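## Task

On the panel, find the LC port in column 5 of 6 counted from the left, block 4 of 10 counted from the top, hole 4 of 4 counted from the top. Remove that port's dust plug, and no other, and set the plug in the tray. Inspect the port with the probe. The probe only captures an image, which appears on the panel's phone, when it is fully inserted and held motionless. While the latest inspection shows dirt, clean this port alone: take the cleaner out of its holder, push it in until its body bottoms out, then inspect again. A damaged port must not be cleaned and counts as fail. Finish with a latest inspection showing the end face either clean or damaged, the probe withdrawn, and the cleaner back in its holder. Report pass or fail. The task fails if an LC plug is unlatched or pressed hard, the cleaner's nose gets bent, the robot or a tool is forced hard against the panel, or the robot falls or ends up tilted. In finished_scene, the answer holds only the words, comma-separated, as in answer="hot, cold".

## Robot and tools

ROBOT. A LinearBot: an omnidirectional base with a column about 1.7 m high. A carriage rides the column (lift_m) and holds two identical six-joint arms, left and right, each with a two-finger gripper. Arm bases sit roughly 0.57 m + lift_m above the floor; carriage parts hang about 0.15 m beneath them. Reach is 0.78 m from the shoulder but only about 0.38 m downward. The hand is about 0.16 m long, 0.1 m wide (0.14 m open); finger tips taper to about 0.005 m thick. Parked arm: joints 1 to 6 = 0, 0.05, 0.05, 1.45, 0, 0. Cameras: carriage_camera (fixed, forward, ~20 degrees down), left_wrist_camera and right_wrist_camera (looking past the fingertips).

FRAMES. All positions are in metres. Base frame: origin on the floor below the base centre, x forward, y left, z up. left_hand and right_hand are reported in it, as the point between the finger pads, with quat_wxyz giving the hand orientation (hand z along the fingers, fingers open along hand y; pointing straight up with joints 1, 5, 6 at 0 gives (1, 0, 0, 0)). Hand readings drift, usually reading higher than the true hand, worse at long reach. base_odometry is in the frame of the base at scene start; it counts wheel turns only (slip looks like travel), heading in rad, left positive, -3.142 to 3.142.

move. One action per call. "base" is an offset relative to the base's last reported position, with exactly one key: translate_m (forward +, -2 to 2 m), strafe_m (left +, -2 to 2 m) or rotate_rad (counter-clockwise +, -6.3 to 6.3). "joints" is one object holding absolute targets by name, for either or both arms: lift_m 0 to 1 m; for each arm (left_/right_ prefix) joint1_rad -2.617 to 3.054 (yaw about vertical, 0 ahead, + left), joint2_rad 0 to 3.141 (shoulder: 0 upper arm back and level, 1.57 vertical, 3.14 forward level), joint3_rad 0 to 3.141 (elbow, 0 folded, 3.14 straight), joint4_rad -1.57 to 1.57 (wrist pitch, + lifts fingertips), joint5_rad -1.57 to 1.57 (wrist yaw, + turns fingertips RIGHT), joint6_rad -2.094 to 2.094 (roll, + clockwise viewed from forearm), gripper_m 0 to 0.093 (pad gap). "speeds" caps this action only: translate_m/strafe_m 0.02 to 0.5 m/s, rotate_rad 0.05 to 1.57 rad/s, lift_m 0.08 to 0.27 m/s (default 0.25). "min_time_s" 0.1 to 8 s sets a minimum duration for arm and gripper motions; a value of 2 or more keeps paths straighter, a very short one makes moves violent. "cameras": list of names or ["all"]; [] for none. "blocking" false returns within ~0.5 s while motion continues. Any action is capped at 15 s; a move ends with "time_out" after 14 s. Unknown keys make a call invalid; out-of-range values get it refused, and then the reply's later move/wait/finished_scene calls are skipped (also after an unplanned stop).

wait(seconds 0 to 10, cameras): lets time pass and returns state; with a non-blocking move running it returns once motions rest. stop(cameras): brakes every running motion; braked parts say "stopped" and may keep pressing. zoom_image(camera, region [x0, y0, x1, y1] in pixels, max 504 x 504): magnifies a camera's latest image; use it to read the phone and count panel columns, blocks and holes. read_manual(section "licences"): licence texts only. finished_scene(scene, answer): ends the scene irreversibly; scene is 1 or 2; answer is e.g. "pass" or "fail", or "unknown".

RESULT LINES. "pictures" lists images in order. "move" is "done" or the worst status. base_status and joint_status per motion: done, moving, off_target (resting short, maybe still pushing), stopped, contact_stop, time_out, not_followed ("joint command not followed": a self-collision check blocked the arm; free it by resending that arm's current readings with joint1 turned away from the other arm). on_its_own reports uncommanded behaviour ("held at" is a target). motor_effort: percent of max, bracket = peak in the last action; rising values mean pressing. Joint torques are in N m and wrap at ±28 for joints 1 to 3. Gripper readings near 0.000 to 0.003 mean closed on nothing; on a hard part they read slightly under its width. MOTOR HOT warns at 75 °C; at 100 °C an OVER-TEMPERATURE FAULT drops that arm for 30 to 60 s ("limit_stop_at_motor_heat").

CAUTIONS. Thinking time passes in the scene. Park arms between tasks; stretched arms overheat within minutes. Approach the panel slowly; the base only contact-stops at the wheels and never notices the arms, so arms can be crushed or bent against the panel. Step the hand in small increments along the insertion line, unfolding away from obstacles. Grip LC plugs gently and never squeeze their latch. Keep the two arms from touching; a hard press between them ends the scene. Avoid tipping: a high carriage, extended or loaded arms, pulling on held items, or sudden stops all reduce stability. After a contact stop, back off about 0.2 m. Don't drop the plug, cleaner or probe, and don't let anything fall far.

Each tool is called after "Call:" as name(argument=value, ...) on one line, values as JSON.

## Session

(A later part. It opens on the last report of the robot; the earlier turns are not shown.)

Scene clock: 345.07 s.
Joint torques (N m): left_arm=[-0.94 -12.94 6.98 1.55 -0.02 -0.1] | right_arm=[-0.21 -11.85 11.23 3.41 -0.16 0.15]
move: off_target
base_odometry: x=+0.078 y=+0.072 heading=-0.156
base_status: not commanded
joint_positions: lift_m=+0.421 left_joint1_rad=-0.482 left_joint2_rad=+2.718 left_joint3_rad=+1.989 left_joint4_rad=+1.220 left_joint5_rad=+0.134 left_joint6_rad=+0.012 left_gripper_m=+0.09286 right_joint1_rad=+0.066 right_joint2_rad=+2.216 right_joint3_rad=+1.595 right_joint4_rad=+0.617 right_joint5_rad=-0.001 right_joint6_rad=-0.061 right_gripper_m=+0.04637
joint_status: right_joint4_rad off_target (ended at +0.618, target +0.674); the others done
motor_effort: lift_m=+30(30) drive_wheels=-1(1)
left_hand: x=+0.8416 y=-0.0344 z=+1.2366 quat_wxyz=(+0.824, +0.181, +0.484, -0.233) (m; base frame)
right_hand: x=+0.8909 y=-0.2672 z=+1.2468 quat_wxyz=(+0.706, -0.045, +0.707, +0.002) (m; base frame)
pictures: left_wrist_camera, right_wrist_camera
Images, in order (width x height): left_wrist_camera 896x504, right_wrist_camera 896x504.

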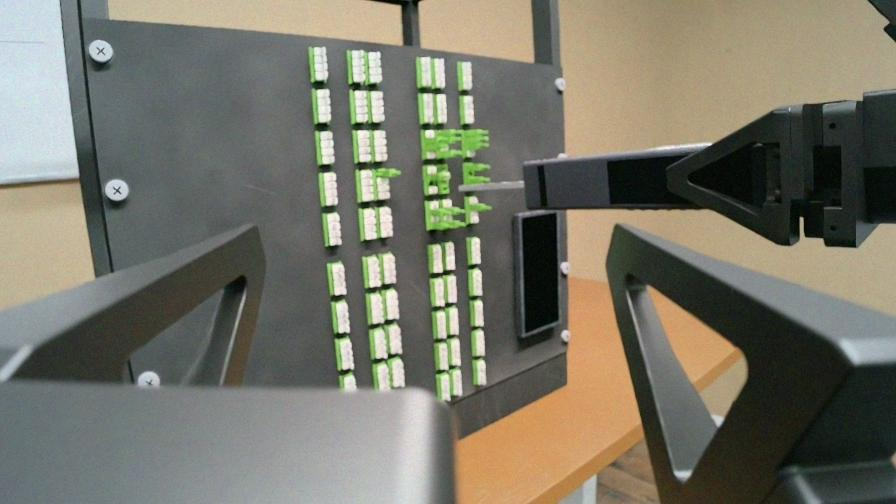

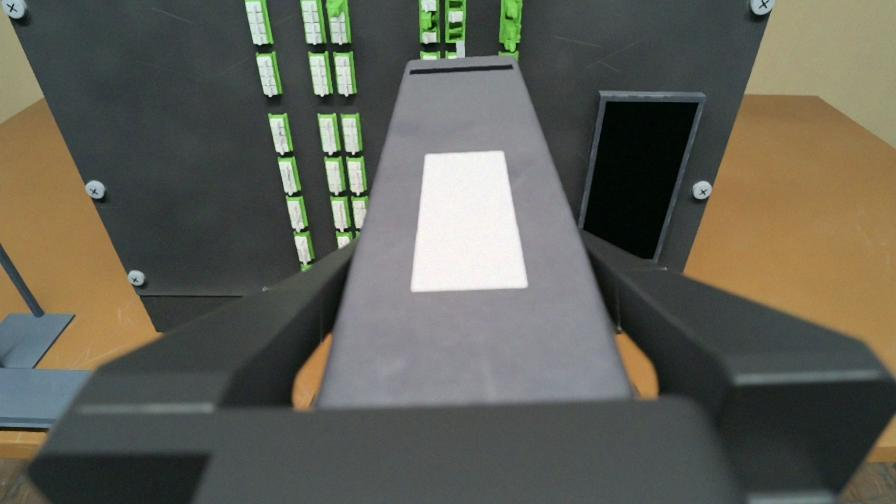

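Call:
move(joints={"right_joint1_rad":0.092}, min_time_s=0.5, cameras=[])

Call:
move(joints={"right_joint1_rad":0.0662,"right_joint2_rad":2.2400,"right_joint3_rad":1.6700,"right_joint4_rad":0.6635}, min_time_s=1.5, cameras=["left_wrist_camera","right_wrist_camera"])

Call:
zoom_image(camera="left_wrist_camera", region=[420, 160, 480, 220])

Call:
zoom_image(camera="right_wrist_camera", region=[440, 10, 480, 60])

Scene clock: 346.73 s.
Joint torques (N m): left_arm=[-0.94 -12.94 6.99 1.55 -0.02 -0.1] | right_arm=[0.49 -11.84 11.22 3.4 -0.16 0.13]
move: done
base_odometry: x=+0.078 y=+0.072 heading=-0.156
base_status: not commanded
joint_positions: lift_m=+0.421 left_joint1_rad=-0.482 left_joint2_rad=+2.718 left_joint3_rad=+1.989 left_joint4_rad=+1.220 left_joint5_rad=+0.134 left_joint6_rad=+0.012 left_gripper_m=+0.09286 right_joint1_rad=+0.092 right_joint2_rad=+2.216 right_joint3_rad=+1.595 right_joint4_rad=+0.617 right_joint5_rad=-0.003 right_joint6_rad=-0.061 right_gripper_m=+0.04637
joint_status: all done
motor_effort: lift_m=+30(30) drive_wheels=-1(1)
left_hand: x=+0.8416 y=-0.0344 z=+1.2366 quat_wxyz=(+0.824, +0.181, +0.484, -0.233) (m; base frame)
right_hand: x=+0.8896 y=-0.2500 z=+1.2467 quat_wxyz=(+0.706, -0.055, +0.706, +0.012) (m; base frame)
pictures: none
No camera images: "cameras" was empty.

Scene clock: 348.53 s.
Joint torques (N m): left_arm=[-0.94 -12.94 6.99 1.55 -0.01 -0.1] | right_arm=[-0.18 -11.96 11.3 3.42 -0.14 0.16]
move: off_target
base_odometry: x=+0.078 y=+0.072 heading=-0.156
base_status: not commanded
joint_positions: lift_m=+0.421 left_joint1_rad=-0.482 left_joint2_rad=+2.718 left_joint3_rad=+1.989 left_joint4_rad=+1.220 left_joint5_rad=+0.134 left_joint6_rad=+0.012 left_gripper_m=+0.09286 right_joint1_rad=+0.071 right_joint2_rad=+2.229 right_joint3_rad=+1.619 right_joint4_rad=+0.607 right_joint5_rad=-0.003 right_joint6_rad=-0.061 right_gripper_m=+0.04637
joint_status: right_joint4_rad off_target (ended at +0.607, target +0.663); the others done
motor_effort: lift_m=+30(30) drive_wheels=-1(1)
left_hand: x=+0.8416 y=-0.0344 z=+1.2366 quat_wxyz=(+0.824, +0.181, +0.484, -0.233) (m; base frame)
right_hand: x=+0.8943 y=-0.2633 z=+1.2475 quat_wxyz=(+0.706, -0.048, +0.707, +0.005) (m; base frame)
pictures: left_wrist_camera, right_wrist_camera
Images, in order (width x height): left_wrist_camera 896x504, right_wrist_camera 896x504.

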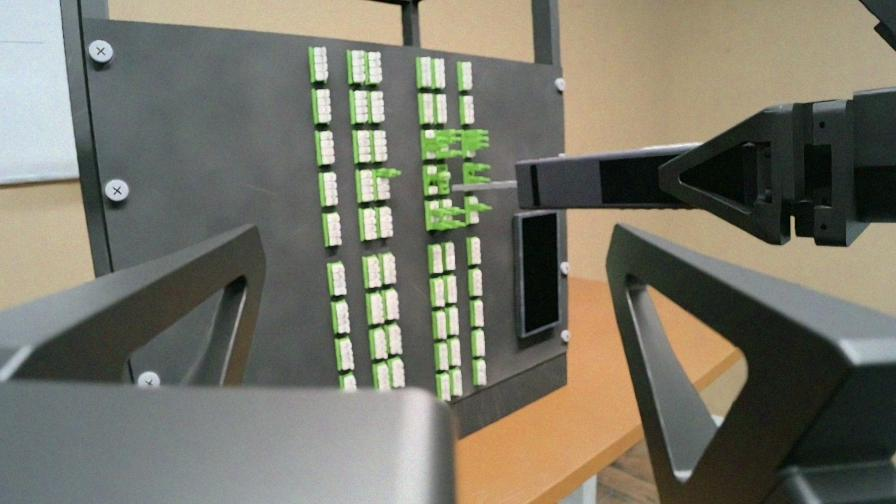

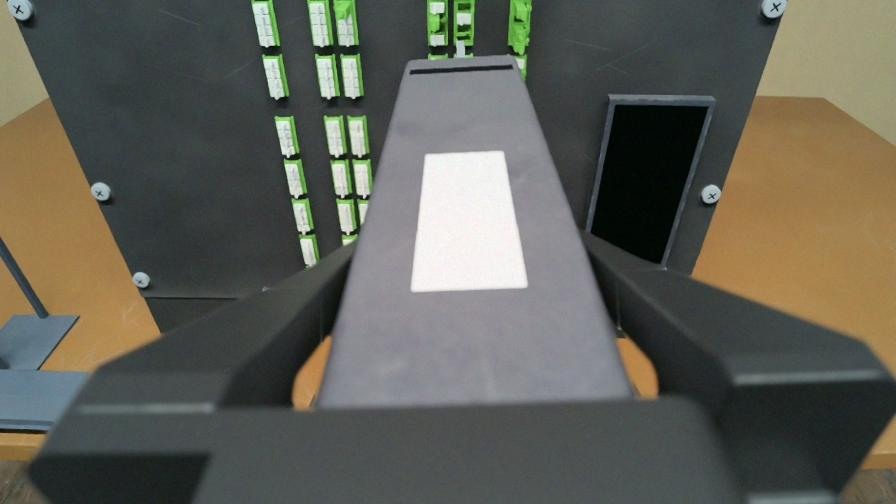

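Scaled by 8.400 from the camera's 896x504 image, which has a finer 1280x720 frame.

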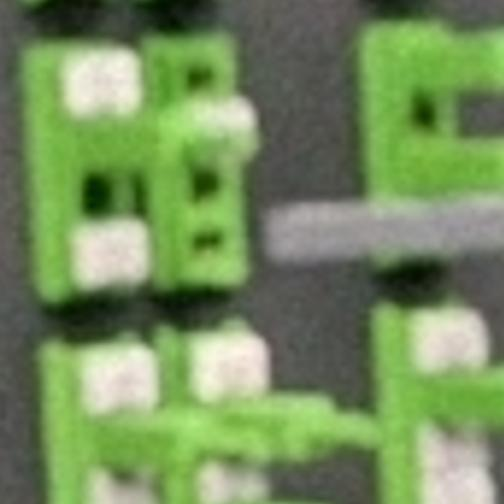

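Scaled by 10.080 from the camera's 896x504 image, which has a finer 1280x720 frame.

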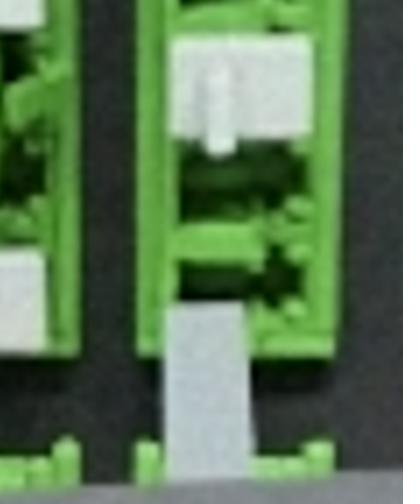

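Call:
move(joints={"right_joint1_rad":0.0649,"right_joint2_rad":2.2650,"right_joint3_rad":1.7150,"right_joint4_rad":0.6470}, min_time_s=1.5, cameras=["left_wrist_camera","right_wrist_camera"])

Call:
zoom_image(camera="left_wrist_camera", region=[420, 160, 480, 220])

Call:
zoom_image(camera="right_wrist_camera", region=[440, 10, 480, 60])

Scene clock: 353.07 s.
Joint torques (N m): left_arm=[-0.94 -12.94 6.98 1.55 -0.02 -0.1] | right_arm=[-0.27 -12.16 11.33 3.41 -0.13 0.12]
move: off_target
base_odometry: x=+0.078 y=+0.072 heading=-0.156
base_status: not commanded
joint_positions: lift_m=+0.421 left_joint1_rad=-0.482 left_joint2_rad=+2.718 left_joint3_rad=+1.989 left_joint4_rad=+1.220 left_joint5_rad=+0.134 left_joint6_rad=+0.012 left_gripper_m=+0.09286 right_joint1_rad=+0.071 right_joint2_rad=+2.254 right_joint3_rad=+1.663 right_joint4_rad=+0.590 right_joint5_rad=-0.003 right_joint6_rad=-0.061 right_gripper_m=+0.04637
joint_status: right_joint4_rad off_target (ended at +0.590, target +0.647); the others done
motor_effort: lift_m=+30(30) drive_wheels=-1(1)
left_hand: x=+0.8416 y=-0.0344 z=+1.2366 quat_wxyz=(+0.824, +0.181, +0.484, -0.233) (m; base frame)
right_hand: x=+0.9012 y=-0.2628 z=+1.2488 quat_wxyz=(+0.707, -0.048, +0.706, +0.005) (m; base frame)
pictures: left_wrist_camera, right_wrist_camera
Images, in order (width x height): left_wrist_camera 896x504, right_wrist_camera 896x504.

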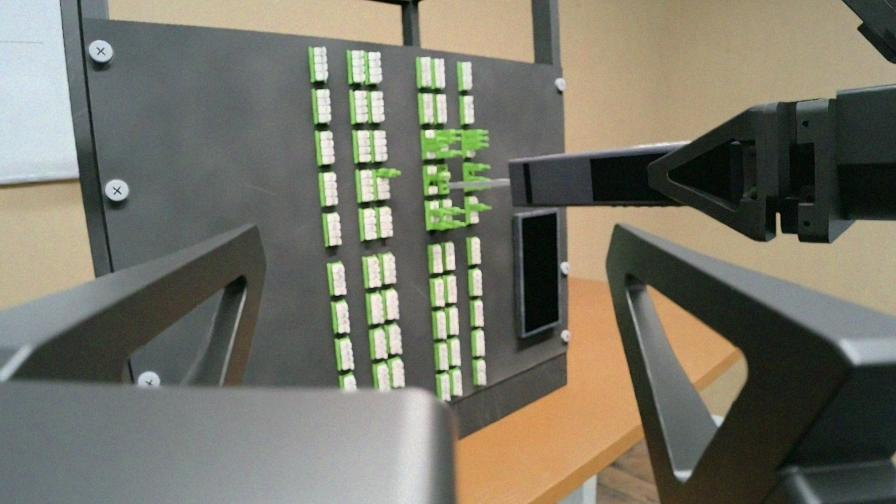

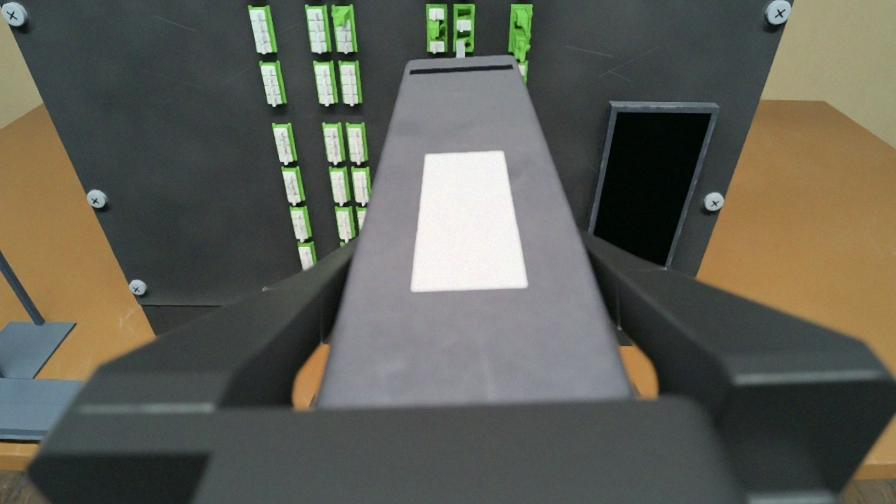

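Scaled by 8.400 from the camera's 896x504 image, which has a finer 1280x720 frame.

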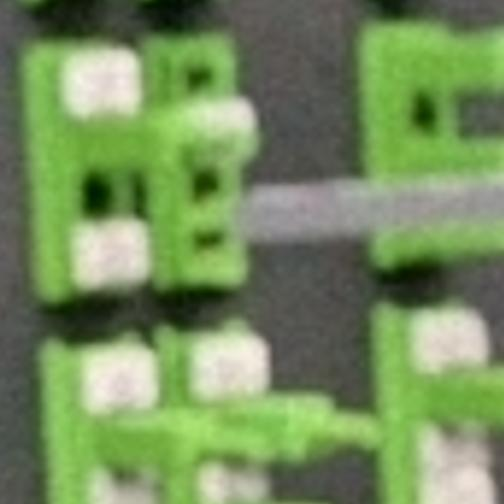

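Scaled by 10.080 from the camera's 896x504 image, which has a finer 1280x720 frame.

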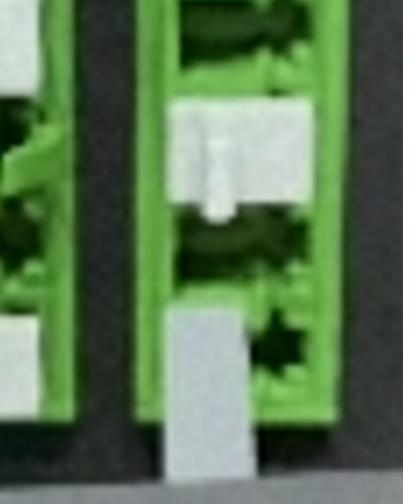

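Call:
move(joints={"right_joint2_rad":2.2687,"right_joint1_rad":0.0635}, cameras=["left_wrist_camera","right_wrist_camera"])

Call:
zoom_image(camera="left_wrist_camera", region=[420, 160, 480, 220])

Call:
zoom_image(camera="right_wrist_camera", region=[440, 10, 480, 60])

Scene clock: 354.40 s.
Joint torques (N m): left_arm=[-0.94 -12.96 6.99 1.55 -0.02 -0.1] | right_arm=[-0.46 -11.85 11.37 3.42 -0.15 0.13]
move: done
base_odometry: x=+0.078 y=+0.072 heading=-0.156
base_status: not commanded
joint_positions: lift_m=+0.421 left_joint1_rad=-0.482 left_joint2_rad=+2.718 left_joint3_rad=+1.989 left_joint4_rad=+1.220 left_joint5_rad=+0.134 left_joint6_rad=+0.012 left_gripper_m=+0.09286 right_joint1_rad=+0.071 right_joint2_rad=+2.254 right_joint3_rad=+1.663 right_joint4_rad=+0.590 right_joint5_rad=-0.003 right_joint6_rad=-0.061 right_gripper_m=+0.04637
joint_status: all done
motor_effort: lift_m=+30(30) drive_wheels=-1(1)
left_hand: x=+0.8416 y=-0.0344 z=+1.2366 quat_wxyz=(+0.824, +0.181, +0.484, -0.233) (m; base frame)
right_hand: x=+0.9012 y=-0.2628 z=+1.2488 quat_wxyz=(+0.707, -0.048, +0.706, +0.005) (m; base frame)
pictures: left_wrist_camera, right_wrist_camera
Images, in order (width x height): left_wrist_camera 896x504, right_wrist_camera 896x504.

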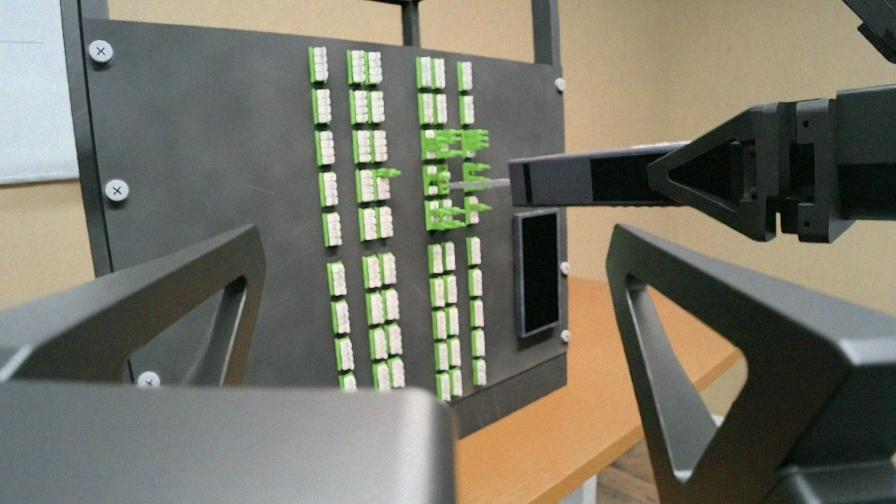

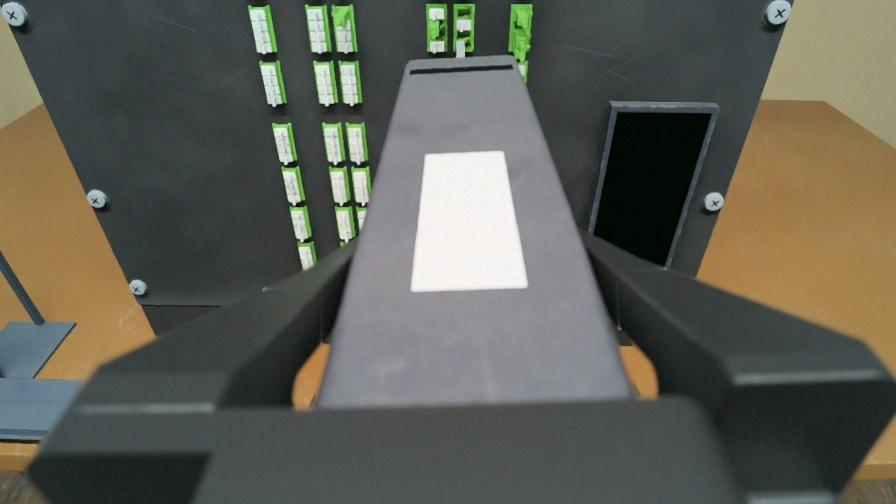

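Scaled by 8.400 from the camera's 896x504 image, which has a finer 1280x720 frame.

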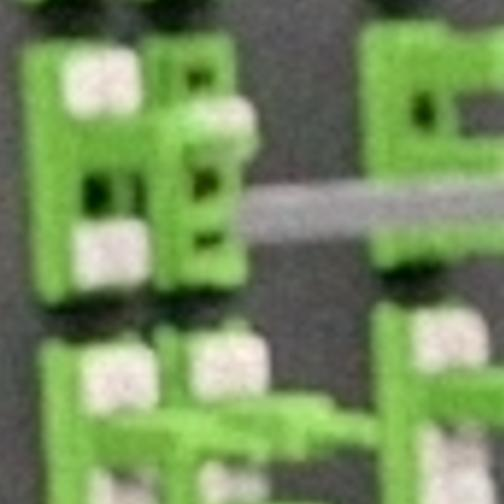

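Scaled by 10.080 from the camera's 896x504 image, which has a finer 1280x720 frame.

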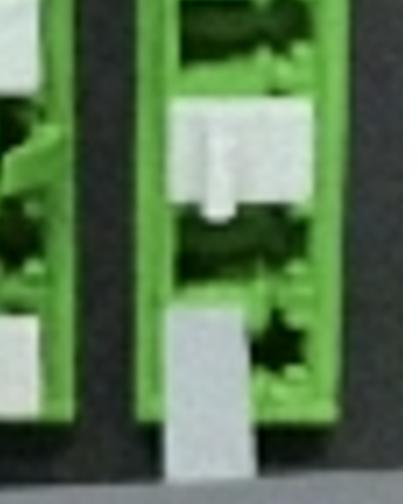

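Call:
move(joints={"lift_m":0.4192}, speeds={"lift_m":0.08}, cameras=["left_wrist_camera","right_wrist_camera"])

Call:
zoom_image(camera="left_wrist_camera", region=[420, 160, 480, 220])

Call:
zoom_image(camera="right_wrist_camera", region=[440, 10, 480, 60])

Scene clock: 355.13 s.
Joint torques (N m): left_arm=[-0.94 -13.07 6.87 1.53 -0.01 -0.1] | right_arm=[-0.42 -12.29 11.06 3.45 -0.14 0.15]
move: done
base_odometry: x=+0.078 y=+0.072 heading=-0.156
base_status: not commanded
joint_positions: lift_m=+0.419 left_joint1_rad=-0.482 left_joint2_rad=+2.719 left_joint3_rad=+1.990 left_joint4_rad=+1.223 left_joint5_rad=+0.134 left_joint6_rad=+0.012 left_gripper_m=+0.09286 right_joint1_rad=+0.071 right_joint2_rad=+2.259 right_joint3_rad=+1.665 right_joint4_rad=+0.588 right_joint5_rad=-0.003 right_joint6_rad=-0.061 right_gripper_m=+0.04637
joint_status: all done
motor_effort: lift_m=+24(25) drive_wheels=-1(1)
left_hand: x=+0.8414 y=-0.0343 z=+1.2358 quat_wxyz=(+0.825, +0.181, +0.482, -0.233) (m; base frame)
right_hand: x=+0.9020 y=-0.2628 z=+1.2448 quat_wxyz=(+0.705, -0.048, +0.707, +0.005) (m; base frame)
pictures: left_wrist_camera, right_wrist_camera
Images, in order (width x height): left_wrist_camera 896x504, right_wrist_camera 896x504.

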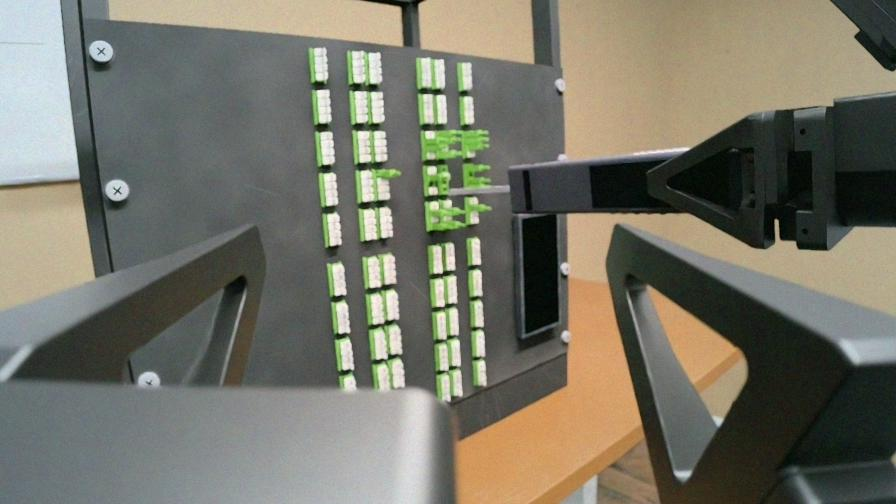

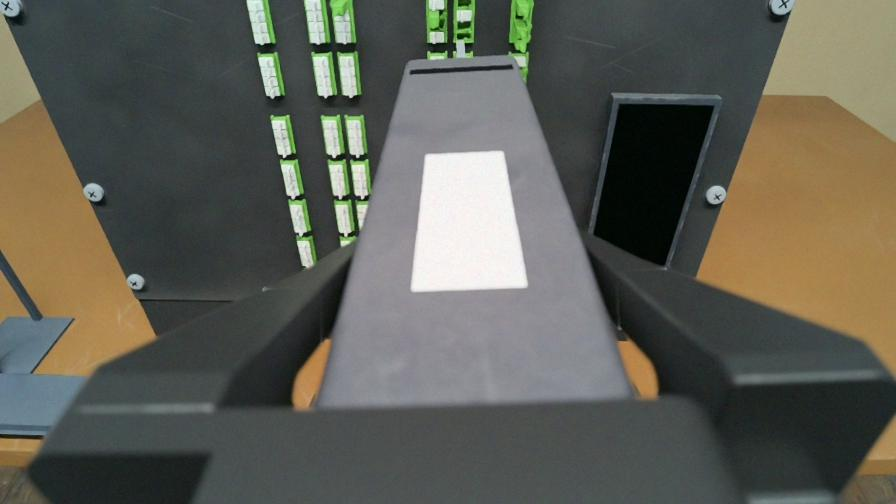

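Scaled by 8.400 from the camera's 896x504 image, which has a finer 1280x720 frame.

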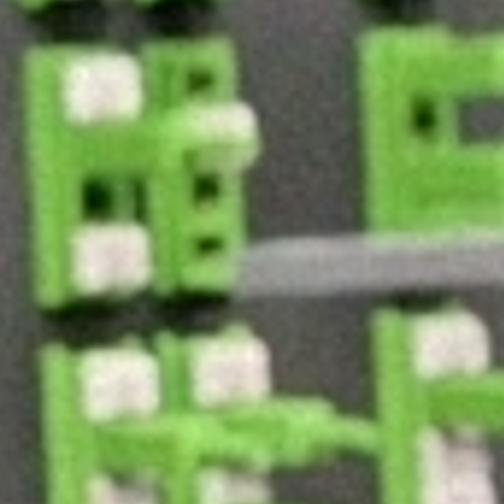

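Scaled by 10.080 from the camera's 896x504 image, which has a finer 1280x720 frame.

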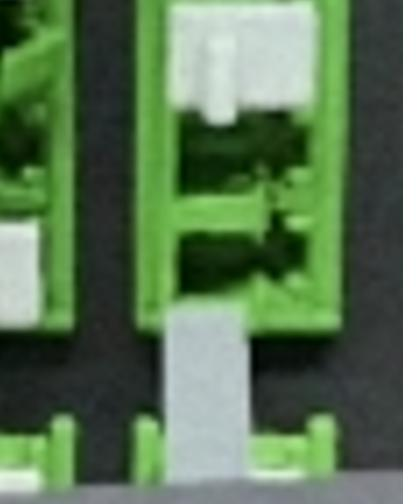

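Call:
move(joints={"lift_m":0.4235}, speeds={"lift_m":0.08}, cameras=["left_wrist_camera","right_wrist_camera"])

Call:
zoom_image(camera="left_wrist_camera", region=[420, 160, 480, 220])

Call:
zoom_image(camera="right_wrist_camera", region=[440, 10, 480, 60])

Scene clock: 355.87 s.
Joint torques (N m): left_arm=[-0.94 -13.37 6.67 1.49 -0.01 -0.1] | right_arm=[-0.34 -12.79 11.02 3.54 -0.13 0.14]
move: done
base_odometry: x=+0.078 y=+0.072 heading=-0.156
base_status: not commanded
joint_positions: lift_m=+0.423 left_joint1_rad=-0.482 left_joint2_rad=+2.723 left_joint3_rad=+1.993 left_joint4_rad=+1.226 left_joint5_rad=+0.134 left_joint6_rad=+0.012 left_gripper_m=+0.09286 right_joint1_rad=+0.069 right_joint2_rad=+2.262 right_joint3_rad=+1.667 right_joint4_rad=+0.583 right_joint5_rad=-0.003 right_joint6_rad=-0.061 right_gripper_m=+0.04637
joint_status: all done
motor_effort: lift_m=+30(36) drive_wheels=+2(2)
left_hand: x=+0.8415 y=-0.0342 z=+1.2391 quat_wxyz=(+0.825, +0.180, +0.482, -0.233) (m; base frame)
right_hand: x=+0.9025 y=-0.2638 z=+1.2464 quat_wxyz=(+0.703, -0.047, +0.710, +0.004) (m; base frame)
pictures: left_wrist_camera, right_wrist_camera
Images, in order (width x height): left_wrist_camera 896x504, right_wrist_camera 896x504.

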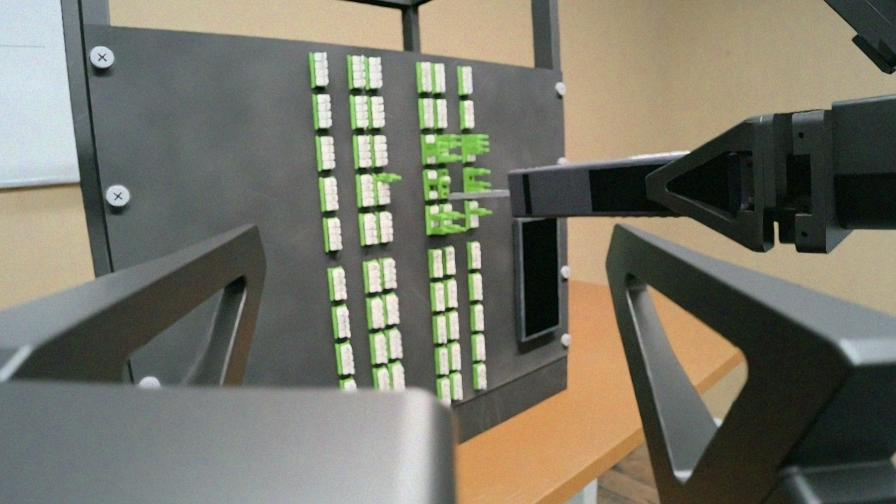

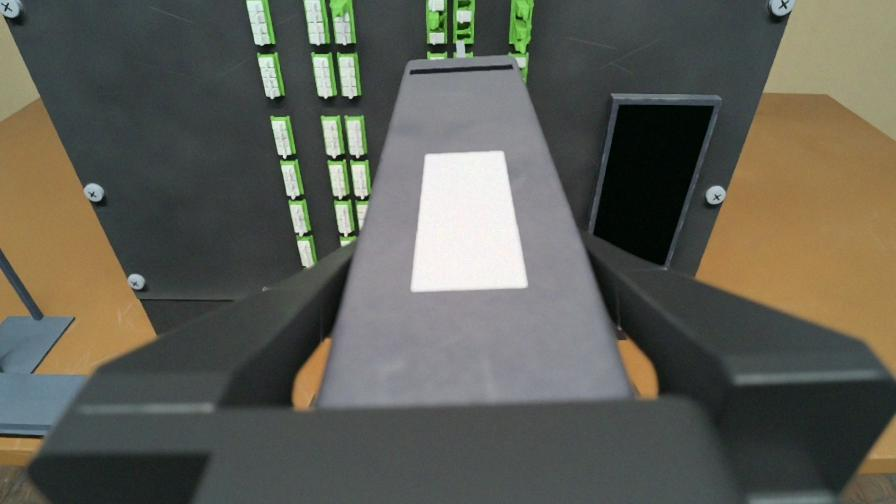

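Scaled by 8.400 from the camera's 896x504 image, which has a finer 1280x720 frame.

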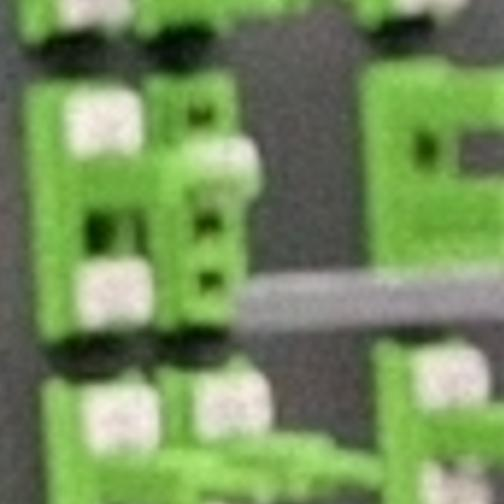

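Scaled by 10.080 from the camera's 896x504 image, which has a finer 1280x720 frame.

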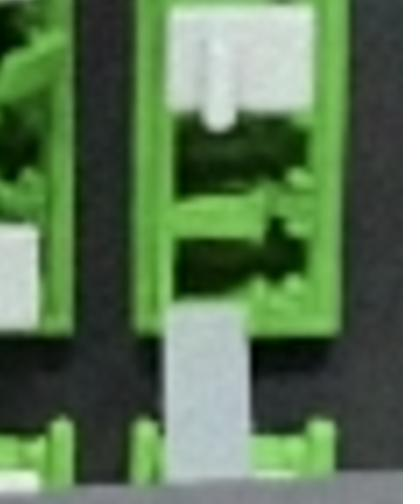

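Call:
move(joints={"right_joint1_rad":0.067,"right_joint2_rad":2.234,"right_joint3_rad":1.6905,"right_joint4_rad":0.6706,"right_joint5_rad":-0.002}, cameras=["left_wrist_camera","right_wrist_camera"])

Call:
zoom_image(camera="left_wrist_camera", region=[420, 160, 480, 220])

Call:
zoom_image(camera="right_wrist_camera", region=[440, 10, 480, 60])

Scene clock: 357.97 s.
Joint torques (N m): left_arm=[-0.94 -13.35 6.67 1.49 -0.01 -0.1] | right_arm=[0.05 -15.8 9.13 3.71 -0.07 0.14]
move: off_target
base_odometry: x=+0.078 y=+0.072 heading=-0.156
base_status: not commanded
joint_positions: lift_m=+0.423 left_joint1_rad=-0.482 left_joint2_rad=+2.723 left_joint3_rad=+1.993 left_joint4_rad=+1.226 left_joint5_rad=+0.134 left_joint6_rad=+0.012 left_gripper_m=+0.09286 right_joint1_rad=+0.069 right_joint2_rad=+2.262 right_joint3_rad=+1.667 right_joint4_rad=+0.590 right_joint5_rad=-0.003 right_joint6_rad=-0.061 right_gripper_m=+0.04637
joint_status: right_joint4_rad off_target (ended at +0.590, target +0.671); the others done
motor_effort: lift_m=+30(30) drive_wheels=+2(2)
left_hand: x=+0.8415 y=-0.0342 z=+1.2391 quat_wxyz=(+0.825, +0.180, +0.482, -0.233) (m; base frame)
right_hand: x=+0.9026 y=-0.2637 z=+1.2481 quat_wxyz=(+0.705, -0.047, +0.707, +0.004) (m; base frame)
pictures: left_wrist_camera, right_wrist_camera
Images, in order (width x height): left_wrist_camera 896x504, right_wrist_camera 896x504.

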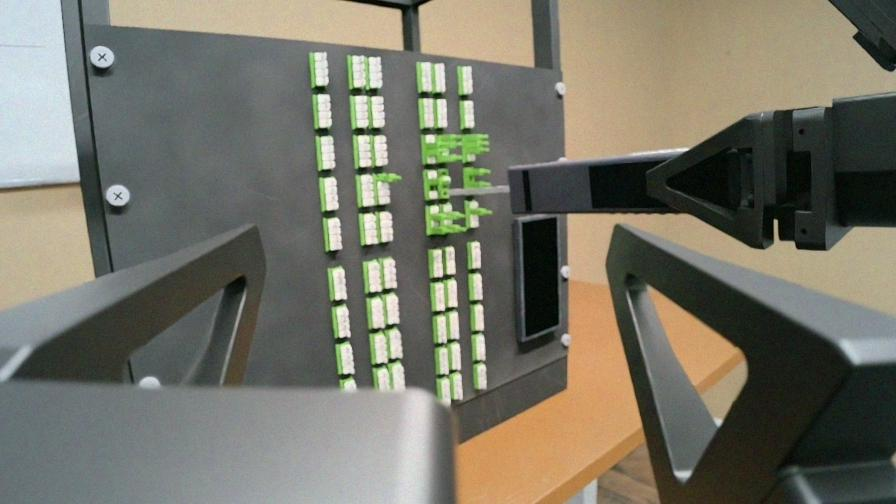

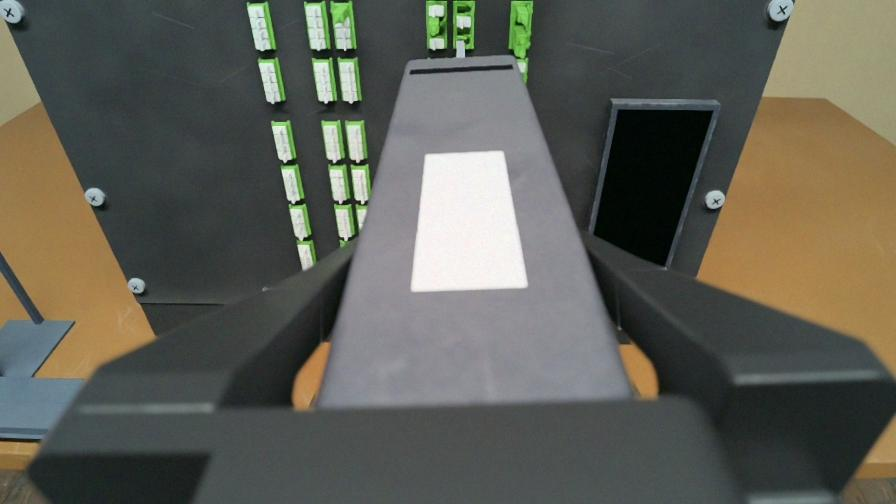

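Scaled by 8.400 from the camera's 896x504 image, which has a finer 1280x720 frame.

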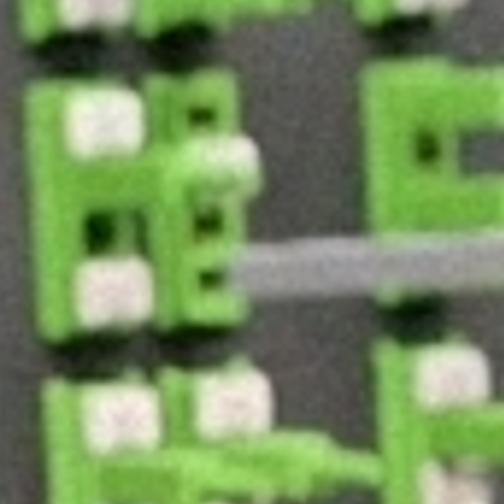

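Scaled by 10.080 from the camera's 896x504 image, which has a finer 1280x720 frame.

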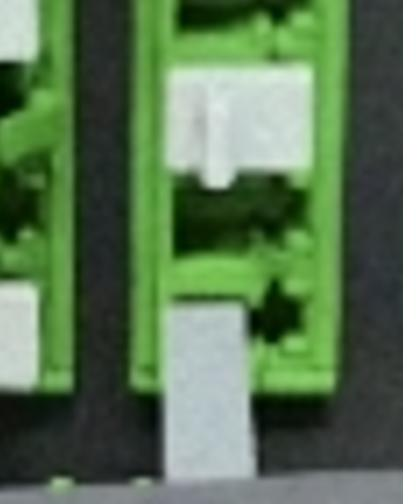

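Call:
move(joints={"right_joint4_rad":0.655,"right_joint5_rad":0.0095}, cameras=[])

Call:
move(joints={"right_joint5_rad":0.0005}, cameras=["left_wrist_camera","right_wrist_camera"])

Call:
zoom_image(camera="left_wrist_camera", region=[430, 180, 460, 210])

Call:
zoom_image(camera="right_wrist_camera", region=[440, 10, 480, 60])

Scene clock: 359.13 s.
Joint torques (N m): left_arm=[-0.95 -13.35 6.67 1.49 -0.01 -0.1] | right_arm=[0.05 -15.86 9.14 3.5 -0.01 0.14]
move: off_target
base_odometry: x=+0.078 y=+0.072 heading=-0.156
base_status: not commanded
joint_positions: lift_m=+0.423 left_joint1_rad=-0.482 left_joint2_rad=+2.723 left_joint3_rad=+1.993 left_joint4_rad=+1.226 left_joint5_rad=+0.134 left_joint6_rad=+0.012 left_gripper_m=+0.09286 right_joint1_rad=+0.069 right_joint2_rad=+2.262 right_joint3_rad=+1.667 right_joint4_rad=+0.591 right_joint5_rad=+0.001 right_joint6_rad=-0.061 right_gripper_m=+0.04637
joint_status: right_joint4_rad off_target (ended at +0.590, target +0.655); the others done
motor_effort: lift_m=+29(30) drive_wheels=+2(2)
left_hand: x=+0.8415 y=-0.0342 z=+1.2391 quat_wxyz=(+0.825, +0.180, +0.482, -0.233) (m; base frame)
right_hand: x=+0.9026 y=-0.2645 z=+1.2483 quat_wxyz=(+0.706, -0.046, +0.707, +0.003) (m; base frame)
pictures: none
No camera images: "cameras" was empty.

Scene clock: 359.43 s.
Joint torques (N m): left_arm=[-0.94 -13.35 6.67 1.49 -0.01 -0.1] | right_arm=[0.05 -15.84 9.13 3.51 -0.12 0.14]
move: done
base_odometry: x=+0.078 y=+0.072 heading=-0.156
base_status: not commanded
joint_positions: lift_m=+0.423 left_joint1_rad=-0.482 left_joint2_rad=+2.723 left_joint3_rad=+1.993 left_joint4_rad=+1.226 left_joint5_rad=+0.134 left_joint6_rad=+0.012 left_gripper_m=+0.09286 right_joint1_rad=+0.069 right_joint2_rad=+2.262 right_joint3_rad=+1.667 right_joint4_rad=+0.591 right_joint5_rad=+0.001 right_joint6_rad=-0.061 right_gripper_m=+0.04637
joint_status: all done
motor_effort: lift_m=+30(30) drive_wheels=+2(2)
left_hand: x=+0.8415 y=-0.0342 z=+1.2391 quat_wxyz=(+0.825, +0.180, +0.482, -0.233) (m; base frame)
right_hand: x=+0.9026 y=-0.2645 z=+1.2483 quat_wxyz=(+0.706, -0.046, +0.707, +0.003) (m; base frame)
pictures: left_wrist_camera, right_wrist_camera
Images, in order (width x height): left_wrist_camera 896x504, right_wrist_camera 896x504.

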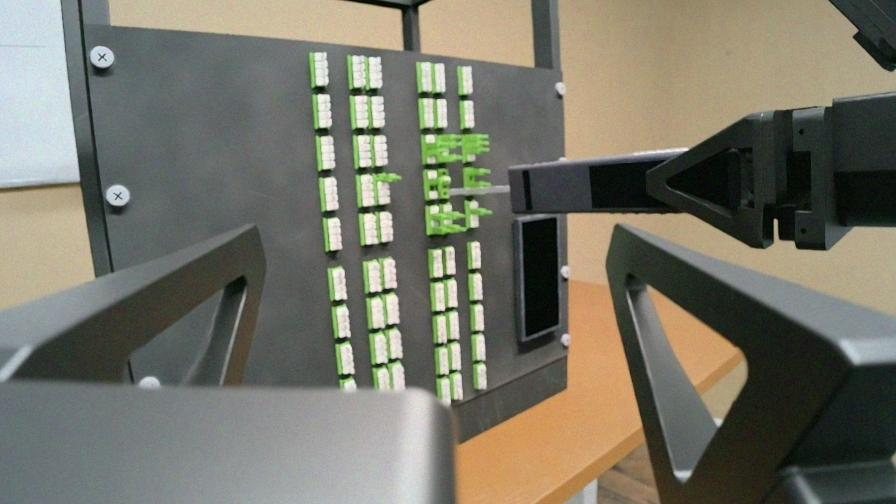

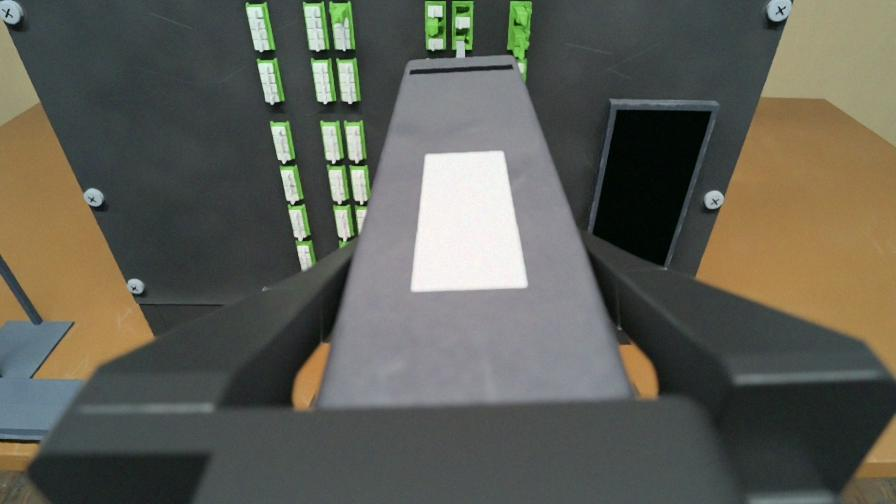

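Scaled by 16.800 from the camera's 896x504 image, which has a finer 1280x720 frame.

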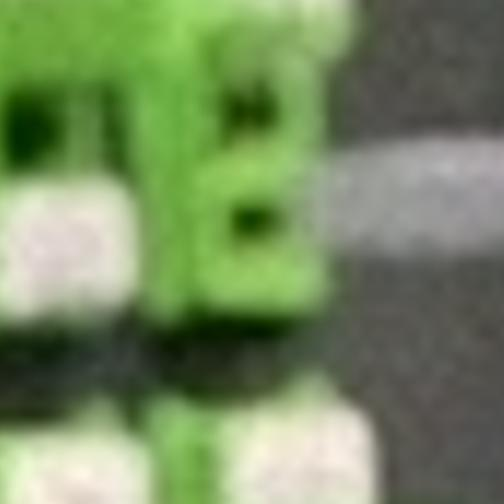

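Scaled by 10.080 from the camera's 896x504 image, which has a finer 1280x720 frame.

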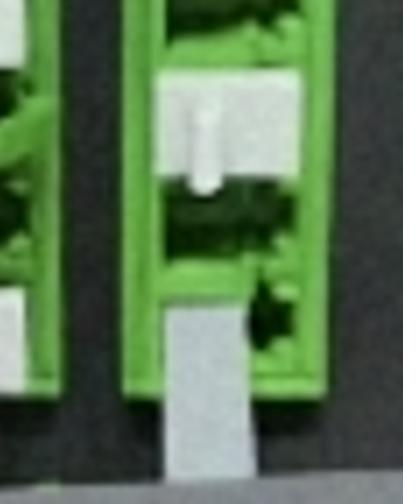

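Call:
move(joints={"right_joint2_rad":2.2966,"right_joint3_rad":1.7548,"right_joint4_rad":0.6315}, min_time_s=1.5, cameras=["left_wrist_camera","right_wrist_camera"])

Call:
zoom_image(camera="left_wrist_camera", region=[430, 180, 460, 210])

Call:
zoom_image(camera="right_wrist_camera", region=[440, 10, 480, 60])

Scene clock: 362.20 s.
Joint torques (N m): left_arm=[-0.94 -13.35 6.68 1.49 -0.01 -0.1] | right_arm=[0.03 -12.41 11.36 3.43 -0.1 0.14]
move: off_target
base_odometry: x=+0.078 y=+0.072 heading=-0.156
base_status: not commanded
joint_positions: lift_m=+0.423 left_joint1_rad=-0.482 left_joint2_rad=+2.723 left_joint3_rad=+1.993 left_joint4_rad=+1.226 left_joint5_rad=+0.134 left_joint6_rad=+0.012 left_gripper_m=+0.09286 right_joint1_rad=+0.069 right_joint2_rad=+2.286 right_joint3_rad=+1.703 right_joint4_rad=+0.573 right_joint5_rad=+0.001 right_joint6_rad=-0.061 right_gripper_m=+0.04637
joint_status: right_joint4_rad off_target (ended at +0.573, target +0.631); the others done
motor_effort: lift_m=+30(30) drive_wheels=+2(2)
left_hand: x=+0.8415 y=-0.0342 z=+1.2391 quat_wxyz=(+0.825, +0.180, +0.482, -0.233) (m; base frame)
right_hand: x=+0.9085 y=-0.2641 z=+1.2455 quat_wxyz=(+0.704, -0.046, +0.709, +0.003) (m; base frame)
pictures: left_wrist_camera, right_wrist_camera
Images, in order (width x height): left_wrist_camera 896x504, right_wrist_camera 896x504.

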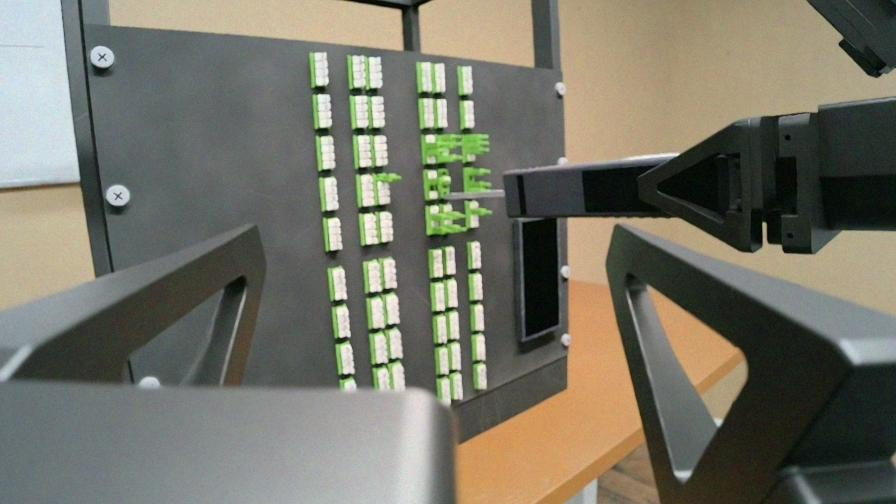

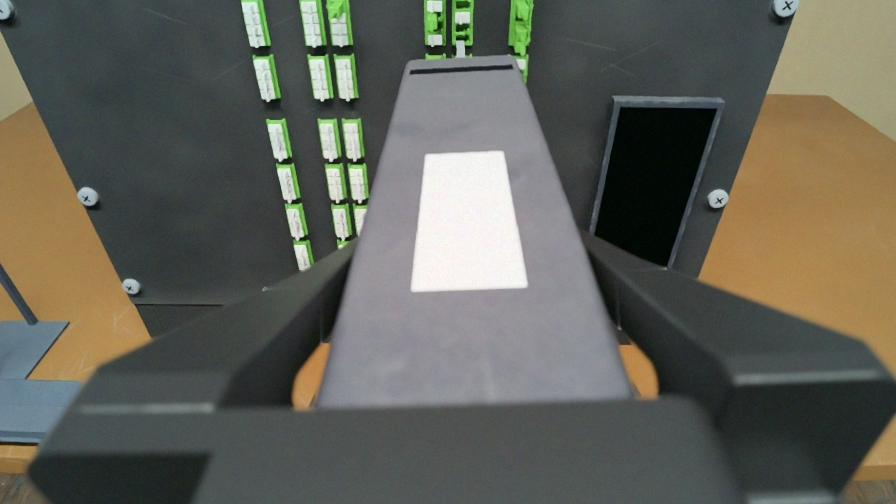

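Scaled by 16.800 from the camera's 896x504 image, which has a finer 1280x720 frame.

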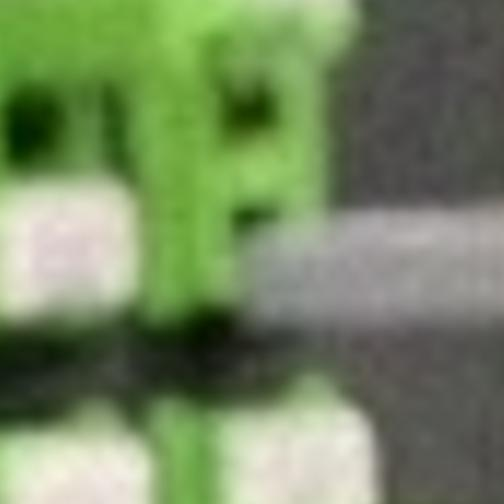

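Scaled by 10.080 from the camera's 896x504 image, which has a finer 1280x720 frame.

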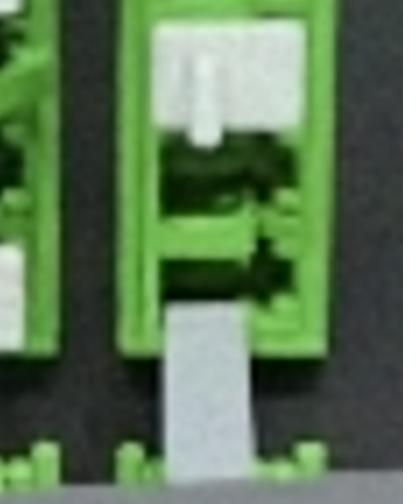

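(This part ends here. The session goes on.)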